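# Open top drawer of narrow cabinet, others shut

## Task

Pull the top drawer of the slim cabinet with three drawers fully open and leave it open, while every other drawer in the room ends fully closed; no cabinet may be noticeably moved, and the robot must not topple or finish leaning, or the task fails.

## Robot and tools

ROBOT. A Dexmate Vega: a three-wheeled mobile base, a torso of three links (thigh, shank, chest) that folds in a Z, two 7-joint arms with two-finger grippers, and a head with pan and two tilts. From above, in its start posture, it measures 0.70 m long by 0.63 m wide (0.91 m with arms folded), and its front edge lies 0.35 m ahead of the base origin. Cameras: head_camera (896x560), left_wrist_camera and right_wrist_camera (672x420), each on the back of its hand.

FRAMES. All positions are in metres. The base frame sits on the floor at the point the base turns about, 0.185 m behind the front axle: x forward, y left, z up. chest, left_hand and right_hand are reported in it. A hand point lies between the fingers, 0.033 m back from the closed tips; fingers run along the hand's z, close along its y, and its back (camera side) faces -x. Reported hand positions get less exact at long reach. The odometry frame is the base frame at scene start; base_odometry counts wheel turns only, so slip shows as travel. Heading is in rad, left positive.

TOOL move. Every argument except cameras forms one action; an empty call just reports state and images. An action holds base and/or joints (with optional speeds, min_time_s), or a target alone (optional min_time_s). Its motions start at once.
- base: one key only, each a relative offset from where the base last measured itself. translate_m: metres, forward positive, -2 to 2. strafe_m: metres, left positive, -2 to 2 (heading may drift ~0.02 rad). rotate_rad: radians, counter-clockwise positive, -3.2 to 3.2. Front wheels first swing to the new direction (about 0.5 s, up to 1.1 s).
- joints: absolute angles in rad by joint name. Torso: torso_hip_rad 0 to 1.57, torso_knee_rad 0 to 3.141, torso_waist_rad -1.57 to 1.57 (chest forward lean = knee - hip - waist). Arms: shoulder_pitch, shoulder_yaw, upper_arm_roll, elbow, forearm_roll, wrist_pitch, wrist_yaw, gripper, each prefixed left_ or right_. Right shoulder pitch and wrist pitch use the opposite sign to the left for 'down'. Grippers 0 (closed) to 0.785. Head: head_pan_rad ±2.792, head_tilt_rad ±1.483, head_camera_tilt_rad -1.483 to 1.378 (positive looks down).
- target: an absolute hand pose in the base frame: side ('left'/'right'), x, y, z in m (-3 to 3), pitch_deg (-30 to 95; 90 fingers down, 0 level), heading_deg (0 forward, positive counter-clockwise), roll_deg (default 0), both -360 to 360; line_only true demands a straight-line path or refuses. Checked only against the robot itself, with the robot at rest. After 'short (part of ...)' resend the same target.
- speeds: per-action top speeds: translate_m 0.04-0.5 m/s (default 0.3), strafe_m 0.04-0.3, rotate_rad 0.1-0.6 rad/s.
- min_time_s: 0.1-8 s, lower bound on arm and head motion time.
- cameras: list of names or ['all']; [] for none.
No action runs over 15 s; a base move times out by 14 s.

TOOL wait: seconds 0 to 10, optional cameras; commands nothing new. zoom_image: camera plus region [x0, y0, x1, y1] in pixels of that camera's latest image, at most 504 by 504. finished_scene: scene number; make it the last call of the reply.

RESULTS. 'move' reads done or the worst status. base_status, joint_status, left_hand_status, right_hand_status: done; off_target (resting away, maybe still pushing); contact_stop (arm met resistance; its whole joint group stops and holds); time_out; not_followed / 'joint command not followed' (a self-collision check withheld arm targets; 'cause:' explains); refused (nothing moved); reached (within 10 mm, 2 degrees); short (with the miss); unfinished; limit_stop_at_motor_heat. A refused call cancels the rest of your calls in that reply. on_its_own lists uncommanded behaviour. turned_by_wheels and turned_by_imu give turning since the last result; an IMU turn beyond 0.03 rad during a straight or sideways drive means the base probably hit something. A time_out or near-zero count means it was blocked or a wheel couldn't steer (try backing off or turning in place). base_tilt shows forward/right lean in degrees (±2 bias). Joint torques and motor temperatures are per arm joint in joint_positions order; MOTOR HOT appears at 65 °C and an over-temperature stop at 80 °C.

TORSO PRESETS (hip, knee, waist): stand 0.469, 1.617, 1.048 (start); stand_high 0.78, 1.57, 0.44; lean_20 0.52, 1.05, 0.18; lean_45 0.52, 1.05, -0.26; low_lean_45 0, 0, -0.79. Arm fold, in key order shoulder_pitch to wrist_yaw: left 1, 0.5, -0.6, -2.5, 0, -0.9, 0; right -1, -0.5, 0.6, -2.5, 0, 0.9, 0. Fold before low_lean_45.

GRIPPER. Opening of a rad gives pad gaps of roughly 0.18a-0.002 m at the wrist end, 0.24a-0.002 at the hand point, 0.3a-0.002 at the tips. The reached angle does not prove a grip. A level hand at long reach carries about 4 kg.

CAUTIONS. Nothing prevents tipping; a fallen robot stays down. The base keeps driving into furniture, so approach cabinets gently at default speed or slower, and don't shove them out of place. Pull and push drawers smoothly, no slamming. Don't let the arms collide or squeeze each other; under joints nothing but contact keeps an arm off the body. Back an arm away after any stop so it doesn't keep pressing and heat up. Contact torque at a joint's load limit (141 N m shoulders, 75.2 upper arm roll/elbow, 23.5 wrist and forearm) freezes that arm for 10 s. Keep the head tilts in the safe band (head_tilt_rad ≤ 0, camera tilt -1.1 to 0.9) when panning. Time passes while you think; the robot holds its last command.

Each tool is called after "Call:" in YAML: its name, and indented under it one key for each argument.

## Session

Call:
move:
  cameras: ["head_camera"]

Call:
move:
  joints: {"head_pan_rad": 2.3, "head_camera_tilt_rad": 0.3}
  cameras: ["head_camera"]

Scene clock: 0.00 s.
Joint torques (N m): no reading
Motor temperatures (°C): left_arm=[31 31 31 26 40 35 41] | right_arm=[29 27 32 31 36 36 33]
base_odometry: x=+0.000 y=+0.000 heading=+0.000
turned_by_wheels: +0.000
turned_by_imu: +0.000
base_tilt: forward=+0.1 right=+0.8
base_status: not commanded
joint_positions: torso_hip_rad=+0.469 torso_knee_rad=+1.617 torso_waist_rad=+1.048 left_shoulder_pitch_rad=+2.199 left_shoulder_yaw_rad=+0.008 left_upper_arm_roll_rad=-0.009 left_elbow_rad=-1.083 left_forearm_roll_rad=+0.016 left_wrist_pitch_rad=-0.484 left_wrist_yaw_rad=+0.004 left_gripper_rad=+0.005 right_shoulder_pitch_rad=-2.208 right_shoulder_yaw_rad=+0.017 right_upper_arm_roll_rad=-0.013 right_elbow_rad=-1.119 right_forearm_roll_rad=-0.015 right_wrist_pitch_rad=+0.484 right_wrist_yaw_rad=-0.019 right_gripper_rad=+0.005 head_pan_rad=+0.000 head_tilt_rad=+0.000 head_camera_tilt_rad=+0.000
joint_status: not commanded
chest: x=-0.0111 y=+0.0000 z=+1.4155 quat_wxyz=(+0.999, +0.000, +0.050, +0.000) (m; base frame)
left_hand: x=+0.1637 y=+0.2372 z=+0.6154 quat_wxyz=(+0.407, +0.009, +0.913, +0.007) pitch_deg=+41.9 heading_deg=+0.4 roll_deg=+1.6 back=up (m; base frame)
right_hand: x=+0.1747 y=-0.2171 z=+0.6263 quat_wxyz=(+0.419, +0.002, +0.908, +0.001) pitch_deg=+40.4 heading_deg=+0.0 roll_deg=+0.2 back=up (m; base frame)
pictures: head_camera

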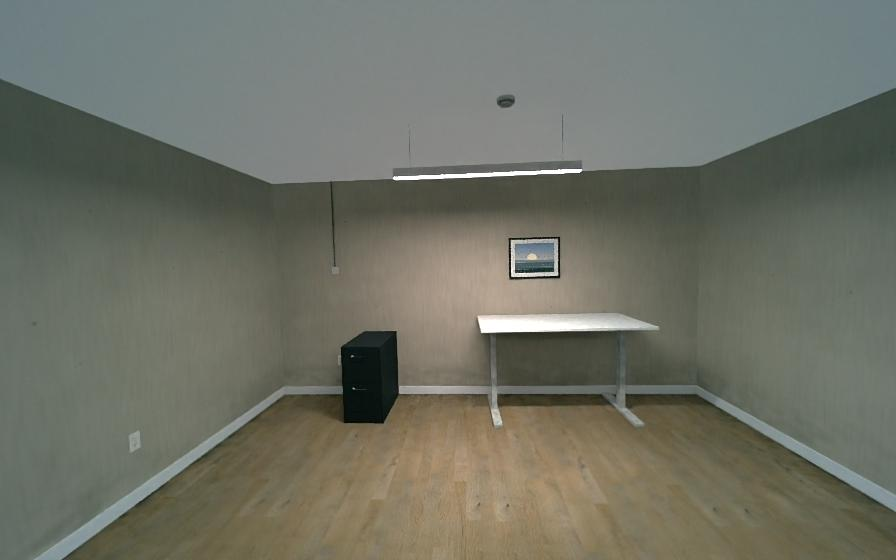

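Scene clock: 2.20 s.
Joint torques (N m): left_arm=[4.77 -1.43 -0.71 -2.57 -0.15 -1.22 -0.06] | right_arm=[-5.36 -1.15 0.05 -2.49 0.07 2.06 -0.09]
move: done
base_odometry: x=+0.000 y=+0.000 heading=+0.000
turned_by_wheels: +0.000
turned_by_imu: +0.000
base_tilt: forward=+0.0 right=+0.7
base_status: not commanded
joint_positions: torso_hip_rad=+0.469 torso_knee_rad=+1.617 torso_waist_rad=+1.048 left_shoulder_pitch_rad=+2.199 left_shoulder_yaw_rad=+0.008 left_upper_arm_roll_rad=-0.009 left_elbow_rad=-1.083 left_forearm_roll_rad=+0.016 left_wrist_pitch_rad=-0.484 left_wrist_yaw_rad=+0.004 left_gripper_rad=+0.005 right_shoulder_pitch_rad=-2.208 right_shoulder_yaw_rad=+0.017 right_upper_arm_roll_rad=-0.013 right_elbow_rad=-1.119 right_forearm_roll_rad=-0.015 right_wrist_pitch_rad=+0.484 right_wrist_yaw_rad=-0.019 right_gripper_rad=+0.005 head_pan_rad=+2.300 head_tilt_rad=+0.000 head_camera_tilt_rad=+0.300
joint_status: all done
chest: x=-0.0111 y=+0.0000 z=+1.4155 quat_wxyz=(+0.999, +0.000, +0.050, +0.000) (m; base frame)
left_hand: x=+0.1637 y=+0.2372 z=+0.6154 quat_wxyz=(+0.407, +0.009, +0.913, +0.007) pitch_deg=+41.9 heading_deg=+0.4 roll_deg=+1.6 back=up (m; base frame)
right_hand: x=+0.1747 y=-0.2171 z=+0.6263 quat_wxyz=(+0.419, +0.002, +0.908, +0.001) pitch_deg=+40.4 heading_deg=+0.0 roll_deg=+0.2 back=up (m; base frame)
pictures: head_camera

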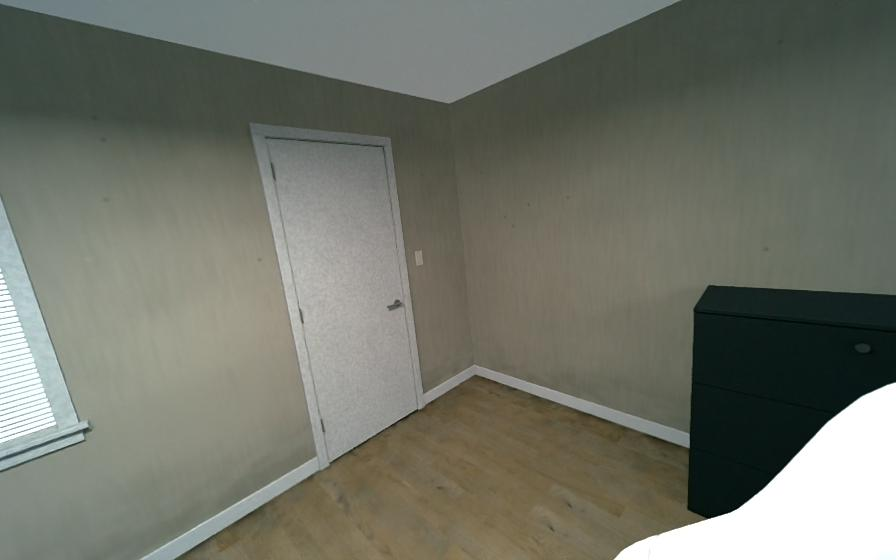

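Call:
move:
  base: {"rotate_rad": -1.57}
  joints: {"left_shoulder_pitch_rad": 1, "left_shoulder_yaw_rad": 0.5, "left_upper_arm_roll_rad": -0.6, "left_elbow_rad": -2.5, "left_forearm_roll_rad": 0, "left_wrist_pitch_rad": -0.9, "left_wrist_yaw_rad": 0, "right_shoulder_pitch_rad": -1.369, "right_shoulder_yaw_rad": -0.195, "right_upper_arm_roll_rad": -0.358, "right_elbow_rad": -1.282, "right_forearm_roll_rad": -1.271, "right_wrist_pitch_rad": -0.278, "right_wrist_yaw_rad": -0.715, "right_gripper_rad": 0.4, "head_pan_rad": 0, "head_camera_tilt_rad": 0.4}
  cameras: ["head_camera"]

Scene clock: 8.67 s.
Joint torques (N m): left_arm=[-15.32 7.1 -4.54 -0.44 -0.37 1.4 -0.15] | right_arm=[29.01 -2.29 -0.71 -6.97 -0.66 -0.95 -2.1]
move: done
base_odometry: x=+0.002 y=+0.001 heading=-1.575
turned_by_wheels: -1.575
turned_by_imu: -1.566
base_tilt: forward=+0.0 right=+0.7
base_status: done
joint_positions: torso_hip_rad=+0.469 torso_knee_rad=+1.617 torso_waist_rad=+1.048 left_shoulder_pitch_rad=+1.004 left_shoulder_yaw_rad=+0.498 left_upper_arm_roll_rad=-0.598 left_elbow_rad=-2.496 left_forearm_roll_rad=+0.000 left_wrist_pitch_rad=-0.899 left_wrist_yaw_rad=+0.000 left_gripper_rad=+0.005 right_shoulder_pitch_rad=-1.370 right_shoulder_yaw_rad=-0.195 right_upper_arm_roll_rad=-0.357 right_elbow_rad=-1.282 right_forearm_roll_rad=-1.270 right_wrist_pitch_rad=-0.277 right_wrist_yaw_rad=-0.714 right_gripper_rad=+0.400 head_pan_rad=+0.000 head_tilt_rad=+0.000 head_camera_tilt_rad=+0.400
joint_status: all done
chest: x=-0.0111 y=+0.0000 z=+1.4155 quat_wxyz=(+0.999, +0.000, +0.050, +0.000) (m; base frame)
left_hand: x=-0.0046 y=+0.1728 z=+1.7001 quat_wxyz=(+0.841, +0.204, -0.394, +0.309) pitch_deg=-37.3 heading_deg=-132.5 roll_deg=-7.2 back=down (m; base frame)
right_hand: x=+0.6699 y=-0.2005 z=+1.1202 quat_wxyz=(+0.599, -0.376, +0.377, -0.598) pitch_deg=-25.6 heading_deg=-0.1 roll_deg=-89.9 (m; base frame)
pictures: head_camera

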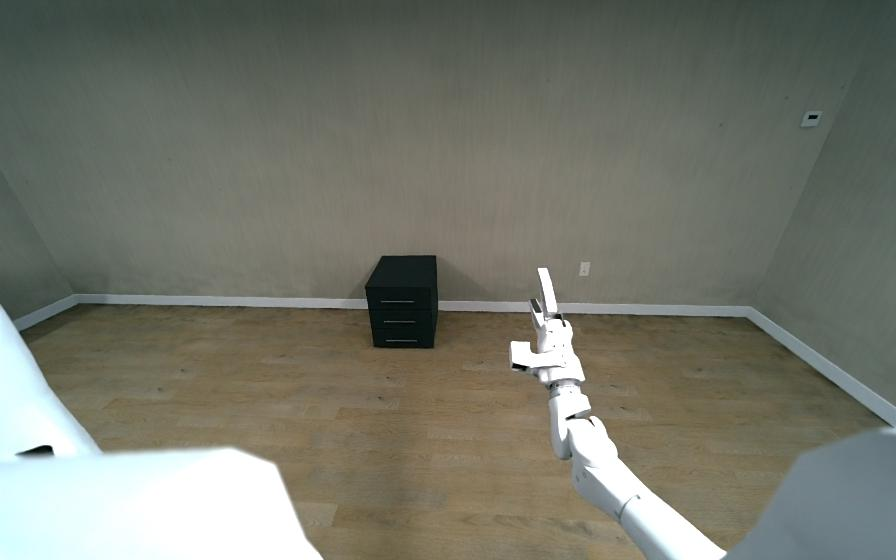

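Call:
move:
  base: {"strafe_m": 0.525}
  joints: {"torso_hip_rad": 0.0, "torso_knee_rad": 1.2, "torso_waist_rad": 0.3, "head_camera_tilt_rad": -0.2}
  cameras: ["head_camera"]

Scene clock: 13.20 s.
Joint torques (N m): left_arm=[-10.95 9.01 -7.41 -3.19 -1.35 0.57 0.42] | right_arm=[5.56 -1.72 -3.64 -4.43 -0.47 -0.54 -2.18]
move: done
base_odometry: x=+0.525 y=+0.003 heading=-1.561
turned_by_wheels: +0.014
turned_by_imu: +0.006
base_tilt: forward=+0.1 right=+0.7
base_status: done
joint_positions: torso_hip_rad=+0.001 torso_knee_rad=+1.200 torso_waist_rad=+0.300 left_shoulder_pitch_rad=+1.000 left_shoulder_yaw_rad=+0.500 left_upper_arm_roll_rad=-0.600 left_elbow_rad=-2.500 left_forearm_roll_rad=+0.000 left_wrist_pitch_rad=-0.900 left_wrist_yaw_rad=+0.000 left_gripper_rad=+0.005 right_shoulder_pitch_rad=-1.369 right_shoulder_yaw_rad=-0.195 right_upper_arm_roll_rad=-0.358 right_elbow_rad=-1.282 right_forearm_roll_rad=-1.271 right_wrist_pitch_rad=-0.278 right_wrist_yaw_rad=-0.715 right_gripper_rad=+0.400 head_pan_rad=+0.000 head_tilt_rad=+0.000 head_camera_tilt_rad=-0.200
joint_status: all done
chest: x=+0.4161 y=+0.0000 z=+1.1233 quat_wxyz=(+0.901, +0.000, +0.435, +0.000) (m; base frame)
left_hand: x=+0.6217 y=+0.1711 z=+1.3180 quat_wxyz=(+0.928, +0.309, -0.040, +0.206) pitch_deg=-53.7 heading_deg=-85.0 roll_deg=-70.1 back=down (m; base frame)
right_hand: x=+0.6799 y=-0.2004 z=+0.4298 quat_wxyz=(+0.405, -0.579, +0.580, -0.405) pitch_deg=+20.1 heading_deg=+0.0 roll_deg=+90.0 (m; base frame)
pictures: head_camera

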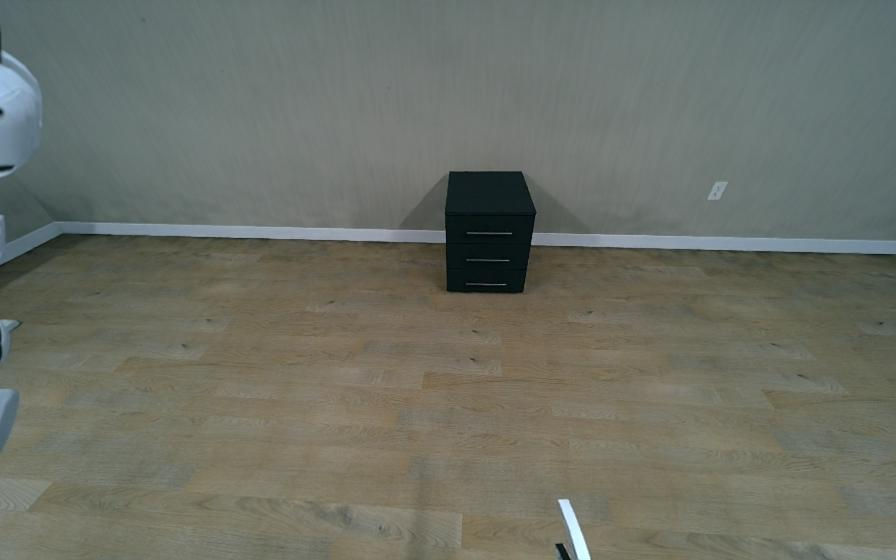

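Call:
move:
  base: {"translate_m": 1.11}
  joints: {"head_camera_tilt_rad": 0.1}
  cameras: ["head_camera", "right_wrist_camera"]

Scene clock: 19.73 s.
Joint torques (N m): left_arm=[-10.9 8.42 -7.96 -2.28 -1.33 0.61 0.4] | right_arm=[3.88 -1.25 -3.36 -4.11 -0.39 -0.09 -2.16]
move: done
base_odometry: x=+0.536 y=-1.107 heading=-1.561
turned_by_wheels: +0.000
turned_by_imu: -0.001
base_tilt: forward=+0.1 right=+0.8
base_status: done
joint_positions: torso_hip_rad=+0.001 torso_knee_rad=+1.200 torso_waist_rad=+0.300 left_shoulder_pitch_rad=+1.000 left_shoulder_yaw_rad=+0.500 left_upper_arm_roll_rad=-0.600 left_elbow_rad=-2.500 left_forearm_roll_rad=+0.000 left_wrist_pitch_rad=-0.900 left_wrist_yaw_rad=+0.000 left_gripper_rad=+0.005 right_shoulder_pitch_rad=-1.369 right_shoulder_yaw_rad=-0.195 right_upper_arm_roll_rad=-0.358 right_elbow_rad=-1.282 right_forearm_roll_rad=-1.271 right_wrist_pitch_rad=-0.278 right_wrist_yaw_rad=-0.715 right_gripper_rad=+0.400 head_pan_rad=+0.000 head_tilt_rad=+0.000 head_camera_tilt_rad=+0.100
joint_status: all done
chest: x=+0.4161 y=+0.0000 z=+1.1233 quat_wxyz=(+0.901, +0.000, +0.435, +0.000) (m; base frame)
left_hand: x=+0.6217 y=+0.1711 z=+1.3181 quat_wxyz=(+0.928, +0.309, -0.040, +0.206) pitch_deg=-53.7 heading_deg=-85.0 roll_deg=-70.1 back=down (m; base frame)
right_hand: x=+0.6799 y=-0.2004 z=+0.4298 quat_wxyz=(+0.405, -0.579, +0.580, -0.405) pitch_deg=+20.0 heading_deg=+0.0 roll_deg=+90.0 (m; base frame)
pictures: head_camera, right_wrist_camera

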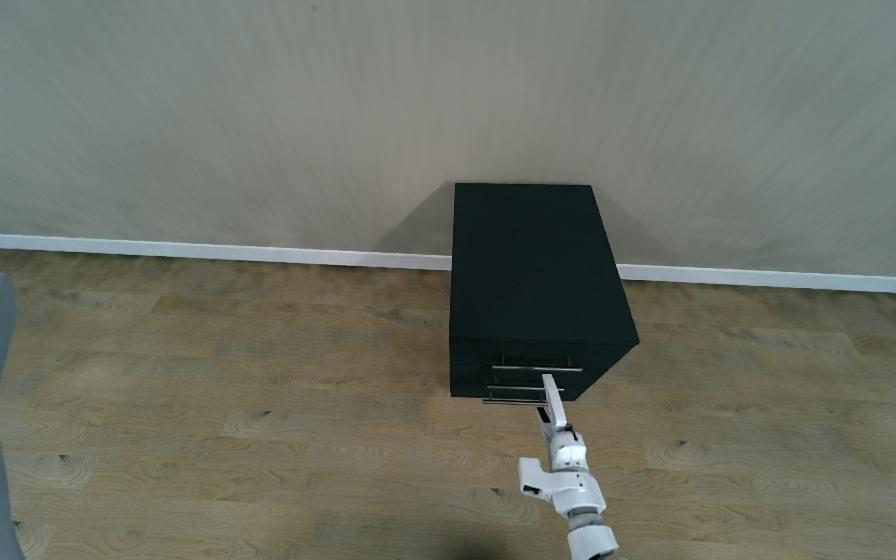

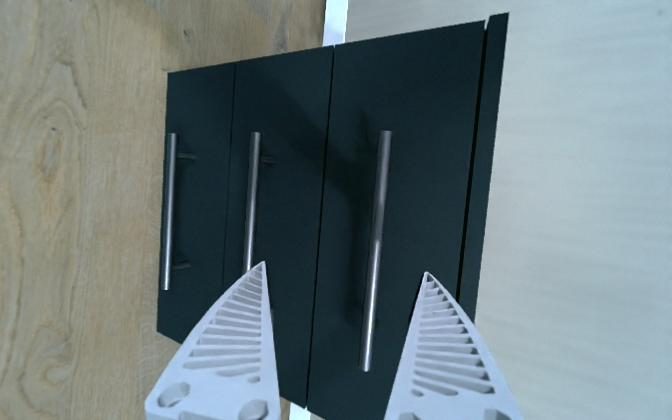

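Call:
move:
  base: {"translate_m": 0.047}

Call:
move:
  joints: {"right_gripper_rad": 0.0}
  cameras: ["head_camera", "right_wrist_camera"]

Call:
move:
  base: {"translate_m": -0.3}
  speeds: {"translate_m": 0.2}
  cameras: ["head_camera", "right_wrist_camera"]

Call:
move:
  base: {"translate_m": -0.1}
  speeds: {"translate_m": 0.07}
  cameras: ["head_camera", "right_wrist_camera"]

Scene clock: 21.50 s.
Joint torques (N m): left_arm=[-9.8 8.64 -8.17 -2.79 -1.07 0.69 0.6] | right_arm=[2.78 -1.8 -3.23 -3.43 -0.51 0.29 -2.07]
move: done
base_odometry: x=+0.537 y=-1.154 heading=-1.561
turned_by_wheels: +0.000
turned_by_imu: +0.000
base_tilt: forward=+0.1 right=+0.7
base_status: done
joint_positions: torso_hip_rad=+0.001 torso_knee_rad=+1.200 torso_waist_rad=+0.300 left_shoulder_pitch_rad=+1.000 left_shoulder_yaw_rad=+0.500 left_upper_arm_roll_rad=-0.600 left_elbow_rad=-2.500 left_forearm_roll_rad=+0.000 left_wrist_pitch_rad=-0.900 left_wrist_yaw_rad=+0.000 left_gripper_rad=+0.005 right_shoulder_pitch_rad=-1.369 right_shoulder_yaw_rad=-0.195 right_upper_arm_roll_rad=-0.358 right_elbow_rad=-1.282 right_forearm_roll_rad=-1.271 right_wrist_pitch_rad=-0.278 right_wrist_yaw_rad=-0.715 right_gripper_rad=+0.400 head_pan_rad=+0.000 head_tilt_rad=+0.000 head_camera_tilt_rad=+0.100
joint_status: not commanded
chest: x=+0.4161 y=+0.0000 z=+1.1233 quat_wxyz=(+0.901, +0.000, +0.435, +0.000) (m; base frame)
left_hand: x=+0.6217 y=+0.1711 z=+1.3180 quat_wxyz=(+0.928, +0.309, -0.040, +0.206) pitch_deg=-53.7 heading_deg=-85.0 roll_deg=-70.1 back=down (m; base frame)
right_hand: x=+0.6799 y=-0.2004 z=+0.4298 quat_wxyz=(+0.405, -0.579, +0.580, -0.405) pitch_deg=+20.0 heading_deg=+0.0 roll_deg=+90.0 (m; base frame)
pictures: none

Scene clock: 22.47 s.
Joint torques (N m): left_arm=[-10.75 6.95 -8.54 -2.22 -0.88 0.33 0.4] | right_arm=[1.09 -1.79 -3.66 1.84 0.79 -0.5 4.67]
move: done
base_odometry: x=+0.537 y=-1.154 heading=-1.561
turned_by_wheels: +0.000
turned_by_imu: +0.000
base_tilt: forward=+0.1 right=+0.7
base_status: not commanded
joint_positions: torso_hip_rad=+0.001 torso_knee_rad=+1.200 torso_waist_rad=+0.300 left_shoulder_pitch_rad=+1.000 left_shoulder_yaw_rad=+0.500 left_upper_arm_roll_rad=-0.600 left_elbow_rad=-2.500 left_forearm_roll_rad=+0.000 left_wrist_pitch_rad=-0.900 left_wrist_yaw_rad=+0.000 left_gripper_rad=+0.005 right_shoulder_pitch_rad=-1.369 right_shoulder_yaw_rad=-0.195 right_upper_arm_roll_rad=-0.358 right_elbow_rad=-1.282 right_forearm_roll_rad=-1.271 right_wrist_pitch_rad=-0.278 right_wrist_yaw_rad=-0.716 right_gripper_rad=+0.000 head_pan_rad=+0.000 head_tilt_rad=+0.000 head_camera_tilt_rad=+0.100
joint_status: all done
chest: x=+0.4159 y=+0.0000 z=+1.1234 quat_wxyz=(+0.901, +0.000, +0.435, +0.000) (m; base frame)
left_hand: x=+0.6215 y=+0.1711 z=+1.3182 quat_wxyz=(+0.928, +0.309, -0.041, +0.206) pitch_deg=-53.7 heading_deg=-85.0 roll_deg=-70.0 back=down (m; base frame)
right_hand: x=+0.6804 y=-0.2002 z=+0.4307 quat_wxyz=(+0.406, -0.579, +0.579, -0.406) pitch_deg=+19.9 heading_deg=+0.0 roll_deg=+90.0 (m; base frame)
pictures: head_camera, right_wrist_camera

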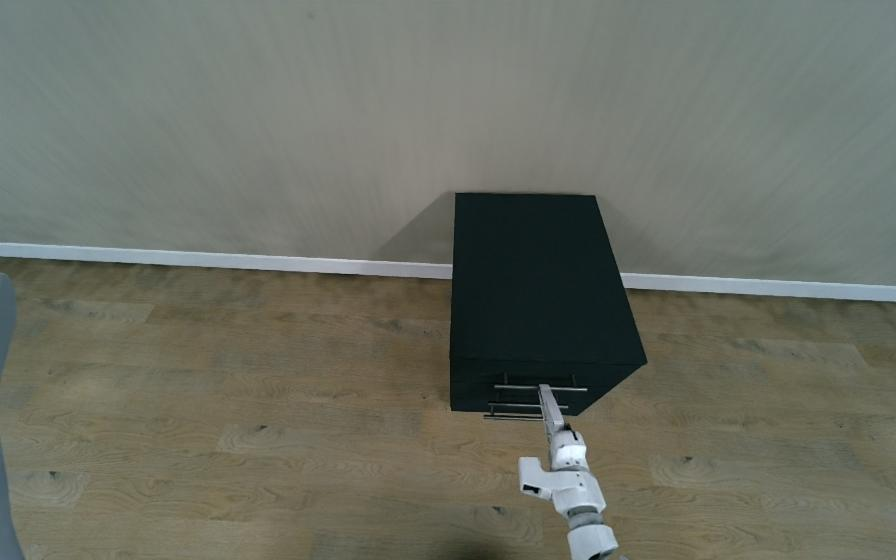

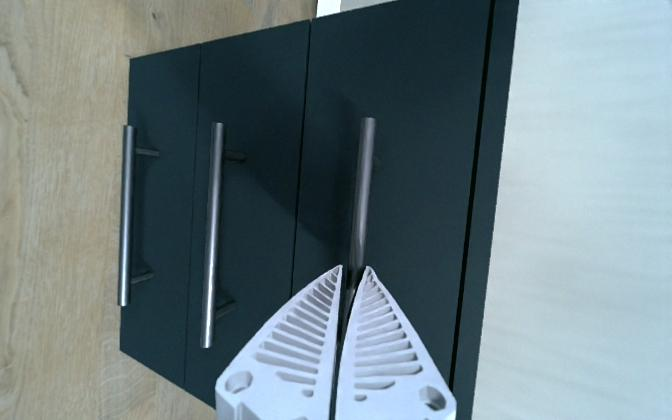

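Scene clock: 25.20 s.
Joint torques (N m): left_arm=[-9.58 8.3 -8.36 -2.17 -1.11 0.27 0.47] | right_arm=[-7.01 -1.71 -1.23 2.38 1.61 -1.69 4.86]
move: done
base_odometry: x=+0.534 y=-0.854 heading=-1.562
turned_by_wheels: +0.000
turned_by_imu: +0.000
base_tilt: forward=+0.1 right=+0.7
base_status: done
joint_positions: torso_hip_rad=+0.001 torso_knee_rad=+1.200 torso_waist_rad=+0.300 left_shoulder_pitch_rad=+1.000 left_shoulder_yaw_rad=+0.500 left_upper_arm_roll_rad=-0.600 left_elbow_rad=-2.500 left_forearm_roll_rad=+0.000 left_wrist_pitch_rad=-0.900 left_wrist_yaw_rad=+0.000 left_gripper_rad=+0.005 right_shoulder_pitch_rad=-1.369 right_shoulder_yaw_rad=-0.195 right_upper_arm_roll_rad=-0.358 right_elbow_rad=-1.282 right_forearm_roll_rad=-1.272 right_wrist_pitch_rad=-0.278 right_wrist_yaw_rad=-0.716 right_gripper_rad=+0.000 head_pan_rad=+0.000 head_tilt_rad=+0.000 head_camera_tilt_rad=+0.100
joint_status: not commanded
chest: x=+0.4158 y=+0.0000 z=+1.1235 quat_wxyz=(+0.901, +0.000, +0.435, +0.000) (m; base frame)
left_hand: x=+0.6213 y=+0.1711 z=+1.3183 quat_wxyz=(+0.928, +0.309, -0.041, +0.206) pitch_deg=-53.7 heading_deg=-85.0 roll_deg=-70.0 back=down (m; base frame)
right_hand: x=+0.6806 y=-0.1999 z=+0.4309 quat_wxyz=(+0.406, -0.579, +0.579, -0.406) pitch_deg=+19.9 heading_deg=+0.0 roll_deg=-90.0 (m; base frame)
pictures: head_camera, right_wrist_camera

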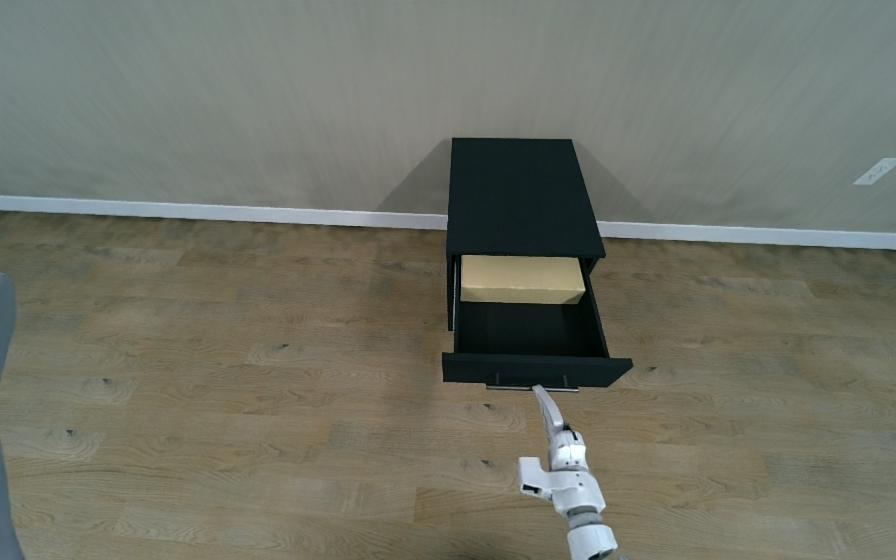

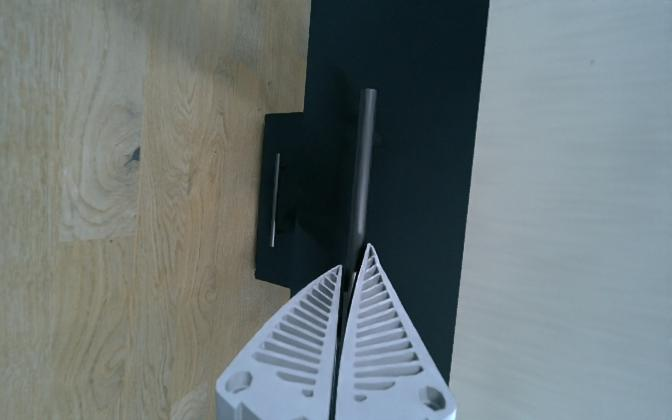

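Scene clock: 27.37 s.
Joint torques (N m): left_arm=[-10.25 8.87 -8.02 -2.67 -1.24 1.17 0.27] | right_arm=[-7.71 -0.87 -1.02 -1.59 -0.03 -0.15 -1.49]
move: done
base_odometry: x=+0.533 y=-0.754 heading=-1.562
turned_by_wheels: -0.001
turned_by_imu: -0.001
base_tilt: forward=+0.1 right=+0.7
base_status: done
joint_positions: torso_hip_rad=+0.001 torso_knee_rad=+1.200 torso_waist_rad=+0.300 left_shoulder_pitch_rad=+1.000 left_shoulder_yaw_rad=+0.500 left_upper_arm_roll_rad=-0.600 left_elbow_rad=-2.500 left_forearm_roll_rad=+0.000 left_wrist_pitch_rad=-0.900 left_wrist_yaw_rad=+0.000 left_gripper_rad=+0.005 right_shoulder_pitch_rad=-1.369 right_shoulder_yaw_rad=-0.195 right_upper_arm_roll_rad=-0.358 right_elbow_rad=-1.282 right_forearm_roll_rad=-1.271 right_wrist_pitch_rad=-0.278 right_wrist_yaw_rad=-0.715 right_gripper_rad=+0.000 head_pan_rad=+0.000 head_tilt_rad=+0.000 head_camera_tilt_rad=+0.100
joint_status: not commanded
chest: x=+0.4160 y=+0.0000 z=+1.1233 quat_wxyz=(+0.901, +0.000, +0.435, +0.000) (m; base frame)
left_hand: x=+0.6216 y=+0.1711 z=+1.3181 quat_wxyz=(+0.928, +0.309, -0.040, +0.206) pitch_deg=-53.7 heading_deg=-85.0 roll_deg=-70.0 back=down (m; base frame)
right_hand: x=+0.6803 y=-0.2002 z=+0.4301 quat_wxyz=(+0.406, -0.579, +0.579, -0.406) pitch_deg=+20.0 heading_deg=+0.0 roll_deg=-90.0 (m; base frame)
pictures: head_camera, right_wrist_camera

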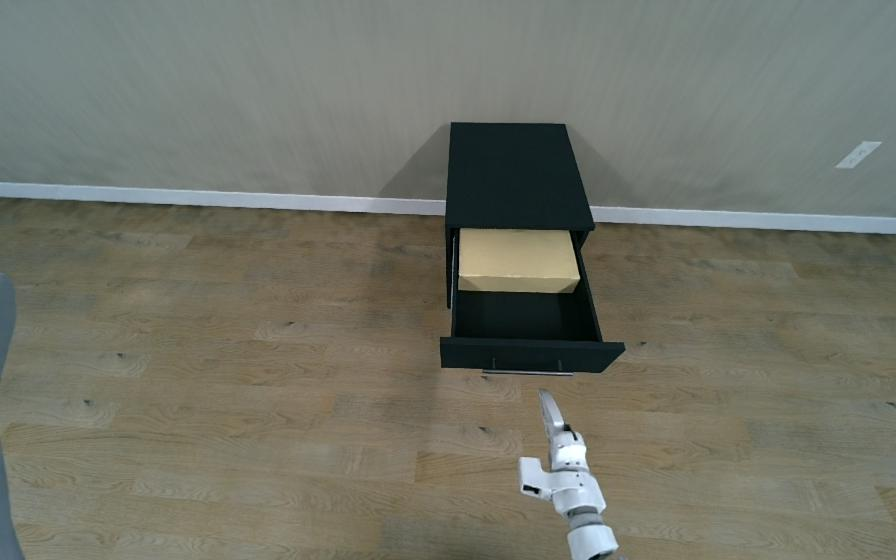

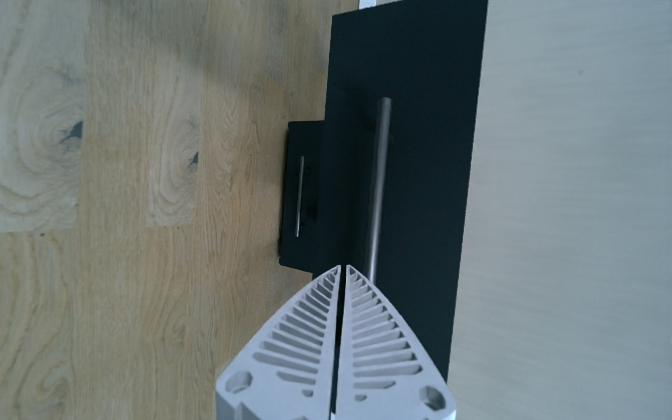

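Call:
move:
  joints: {"right_gripper_rad": 0.4}

Call:
move:
  base: {"translate_m": 0.043}
  cameras: ["head_camera", "right_wrist_camera"]

Call:
move:
  joints: {"right_gripper_rad": 0.0}
  cameras: ["right_wrist_camera"]

Call:
move:
  base: {"translate_m": -0.06}
  speeds: {"translate_m": 0.06}
  cameras: ["head_camera", "right_wrist_camera"]

Scene clock: 29.07 s.
Joint torques (N m): left_arm=[-11.07 8.53 -8.14 -3.02 -1.13 1.14 0.49] | right_arm=[-7.42 -0.93 -0.83 -1.32 -0.01 -0.21 -1.44]
move: done
base_odometry: x=+0.533 y=-0.754 heading=-1.562
turned_by_wheels: +0.000
turned_by_imu: +0.000
base_tilt: forward=+0.1 right=+0.7
base_status: not commanded
joint_positions: torso_hip_rad=+0.001 torso_knee_rad=+1.200 torso_waist_rad=+0.300 left_shoulder_pitch_rad=+1.000 left_shoulder_yaw_rad=+0.500 left_upper_arm_roll_rad=-0.600 left_elbow_rad=-2.500 left_forearm_roll_rad=+0.000 left_wrist_pitch_rad=-0.900 left_wrist_yaw_rad=+0.000 left_gripper_rad=+0.005 right_shoulder_pitch_rad=-1.369 right_shoulder_yaw_rad=-0.195 right_upper_arm_roll_rad=-0.358 right_elbow_rad=-1.282 right_forearm_roll_rad=-1.271 right_wrist_pitch_rad=-0.278 right_wrist_yaw_rad=-0.715 right_gripper_rad=+0.400 head_pan_rad=+0.000 head_tilt_rad=+0.000 head_camera_tilt_rad=+0.100
joint_status: all done
chest: x=+0.4160 y=+0.0000 z=+1.1233 quat_wxyz=(+0.901, +0.000, +0.435, +0.000) (m; base frame)
left_hand: x=+0.6216 y=+0.1711 z=+1.3181 quat_wxyz=(+0.928, +0.309, -0.040, +0.206) pitch_deg=-53.7 heading_deg=-85.0 roll_deg=-70.0 back=down (m; base frame)
right_hand: x=+0.6803 y=-0.2002 z=+0.4301 quat_wxyz=(+0.406, -0.579, +0.579, -0.406) pitch_deg=+20.0 heading_deg=+0.0 roll_deg=-90.0 (m; base frame)
pictures: none

Scene clock: 30.23 s.
Joint torques (N m): left_arm=[-9.5 7.21 -7.98 -3.49 -1.02 0.54 0.48] | right_arm=[-6.58 -2.33 -0.25 -2.37 0.08 -0.33 -1.55]
move: done
base_odometry: x=+0.533 y=-0.797 heading=-1.562
turned_by_wheels: +0.000
turned_by_imu: +0.001
base_tilt: forward=+0.2 right=+0.8
base_status: done
joint_positions: torso_hip_rad=+0.001 torso_knee_rad=+1.200 torso_waist_rad=+0.300 left_shoulder_pitch_rad=+1.000 left_shoulder_yaw_rad=+0.500 left_upper_arm_roll_rad=-0.600 left_elbow_rad=-2.500 left_forearm_roll_rad=+0.000 left_wrist_pitch_rad=-0.900 left_wrist_yaw_rad=+0.000 left_gripper_rad=+0.005 right_shoulder_pitch_rad=-1.369 right_shoulder_yaw_rad=-0.195 right_upper_arm_roll_rad=-0.358 right_elbow_rad=-1.282 right_forearm_roll_rad=-1.271 right_wrist_pitch_rad=-0.278 right_wrist_yaw_rad=-0.715 right_gripper_rad=+0.400 head_pan_rad=+0.000 head_tilt_rad=+0.000 head_camera_tilt_rad=+0.100
joint_status: not commanded
chest: x=+0.4161 y=+0.0000 z=+1.1233 quat_wxyz=(+0.901, +0.000, +0.435, +0.000) (m; base frame)
left_hand: x=+0.6217 y=+0.1711 z=+1.3180 quat_wxyz=(+0.928, +0.309, -0.040, +0.206) pitch_deg=-53.7 heading_deg=-85.0 roll_deg=-70.1 back=down (m; base frame)
right_hand: x=+0.6803 y=-0.2002 z=+0.4300 quat_wxyz=(+0.406, -0.579, +0.579, -0.406) pitch_deg=+20.0 heading_deg=+0.0 roll_deg=-90.0 (m; base frame)
pictures: head_camera, right_wrist_camera

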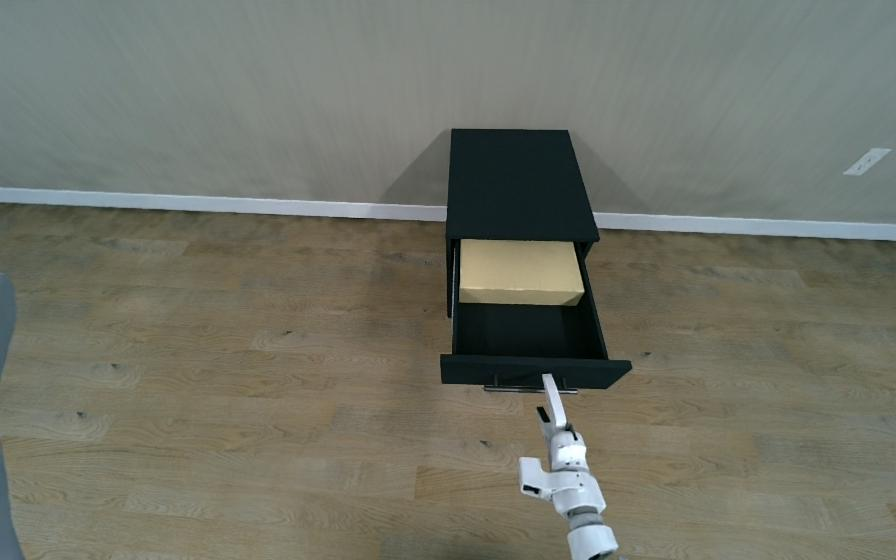

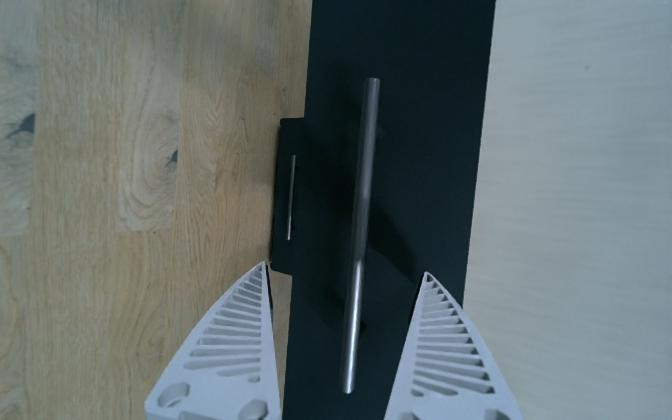

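Scene clock: 31.20 s.
Joint torques (N m): left_arm=[-11.44 6.65 -8.78 -3.43 -1.14 0.44 0.13] | right_arm=[-6.22 -1.21 -1.2 1.08 0.54 -0.75 3.8]
move: done
base_odometry: x=+0.533 y=-0.797 heading=-1.562
turned_by_wheels: +0.000
turned_by_imu: +0.000
base_tilt: forward=+0.2 right=+0.7
base_status: not commanded
joint_positions: torso_hip_rad=+0.001 torso_knee_rad=+1.200 torso_waist_rad=+0.300 left_shoulder_pitch_rad=+1.000 left_shoulder_yaw_rad=+0.500 left_upper_arm_roll_rad=-0.600 left_elbow_rad=-2.500 left_forearm_roll_rad=+0.000 left_wrist_pitch_rad=-0.900 left_wrist_yaw_rad=+0.000 left_gripper_rad=+0.005 right_shoulder_pitch_rad=-1.369 right_shoulder_yaw_rad=-0.195 right_upper_arm_roll_rad=-0.358 right_elbow_rad=-1.282 right_forearm_roll_rad=-1.271 right_wrist_pitch_rad=-0.278 right_wrist_yaw_rad=-0.716 right_gripper_rad=+0.000 head_pan_rad=+0.000 head_tilt_rad=+0.000 head_camera_tilt_rad=+0.100
joint_status: all done
chest: x=+0.4160 y=+0.0000 z=+1.1234 quat_wxyz=(+0.901, +0.000, +0.435, +0.000) (m; base frame)
left_hand: x=+0.6215 y=+0.1711 z=+1.3182 quat_wxyz=(+0.928, +0.309, -0.041, +0.206) pitch_deg=-53.7 heading_deg=-85.0 roll_deg=-70.0 back=down (m; base frame)
right_hand: x=+0.6805 y=-0.2001 z=+0.4306 quat_wxyz=(+0.406, -0.579, +0.579, -0.406) pitch_deg=+19.9 heading_deg=+0.0 roll_deg=-90.0 (m; base frame)
pictures: right_wrist_camera

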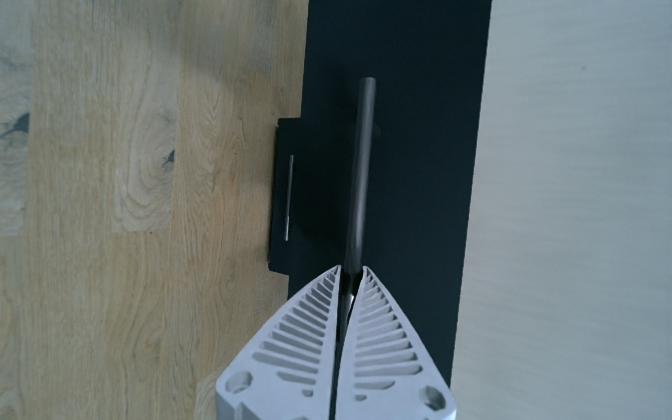

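Scene clock: 32.73 s.
Joint torques (N m): left_arm=[-9.66 8.33 -8.45 -1.87 -1.29 0.85 0.41] | right_arm=[-8.99 -1.23 -1.3 -0.89 -0.1 -0.22 -1.55]
move: done
base_odometry: x=+0.533 y=-0.737 heading=-1.562
turned_by_wheels: -0.001
turned_by_imu: -0.001
base_tilt: forward=+0.1 right=+0.7
base_status: done
joint_positions: torso_hip_rad=+0.001 torso_knee_rad=+1.200 torso_waist_rad=+0.300 left_shoulder_pitch_rad=+1.000 left_shoulder_yaw_rad=+0.500 left_upper_arm_roll_rad=-0.600 left_elbow_rad=-2.500 left_forearm_roll_rad=+0.000 left_wrist_pitch_rad=-0.900 left_wrist_yaw_rad=+0.000 left_gripper_rad=+0.005 right_shoulder_pitch_rad=-1.369 right_shoulder_yaw_rad=-0.195 right_upper_arm_roll_rad=-0.358 right_elbow_rad=-1.282 right_forearm_roll_rad=-1.271 right_wrist_pitch_rad=-0.278 right_wrist_yaw_rad=-0.715 right_gripper_rad=+0.000 head_pan_rad=+0.000 head_tilt_rad=+0.000 head_camera_tilt_rad=+0.100
joint_status: not commanded
chest: x=+0.4160 y=+0.0000 z=+1.1234 quat_wxyz=(+0.901, +0.000, +0.435, +0.000) (m; base frame)
left_hand: x=+0.6216 y=+0.1711 z=+1.3181 quat_wxyz=(+0.928, +0.309, -0.040, +0.206) pitch_deg=-53.7 heading_deg=-85.0 roll_deg=-70.0 back=down (m; base frame)
right_hand: x=+0.6803 y=-0.2002 z=+0.4301 quat_wxyz=(+0.406, -0.579, +0.579, -0.406) pitch_deg=+20.0 heading_deg=+0.0 roll_deg=-90.0 (m; base frame)
pictures: head_camera, right_wrist_camera

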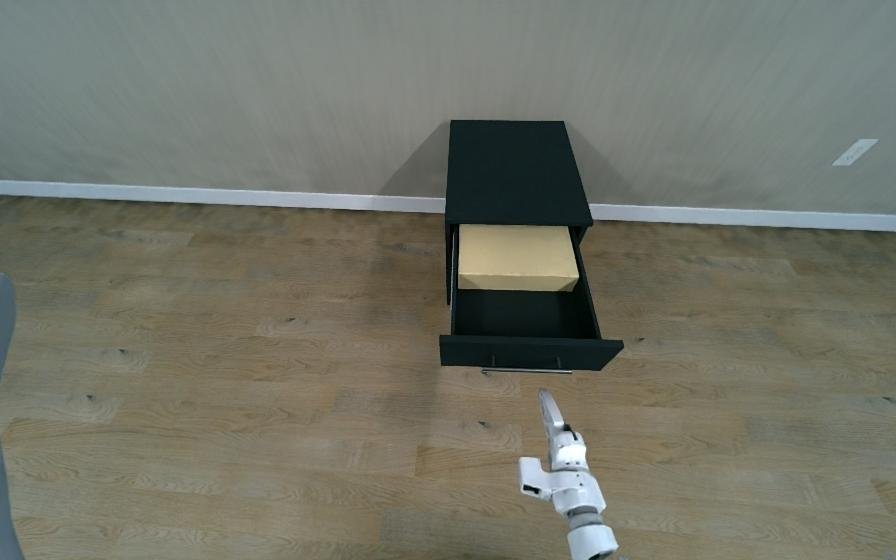

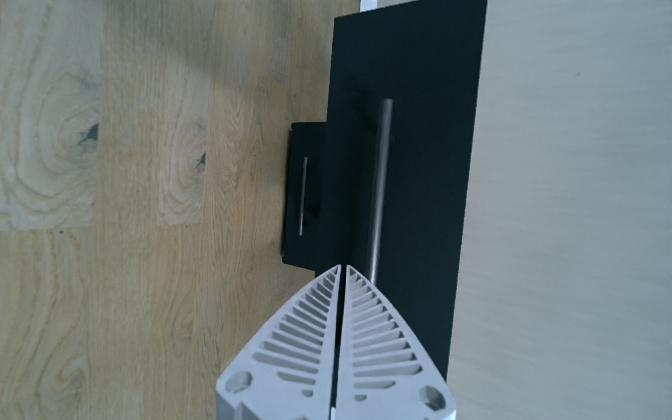

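Call:
finished_scene:
  scene: 3

The scene is finished: the task was done.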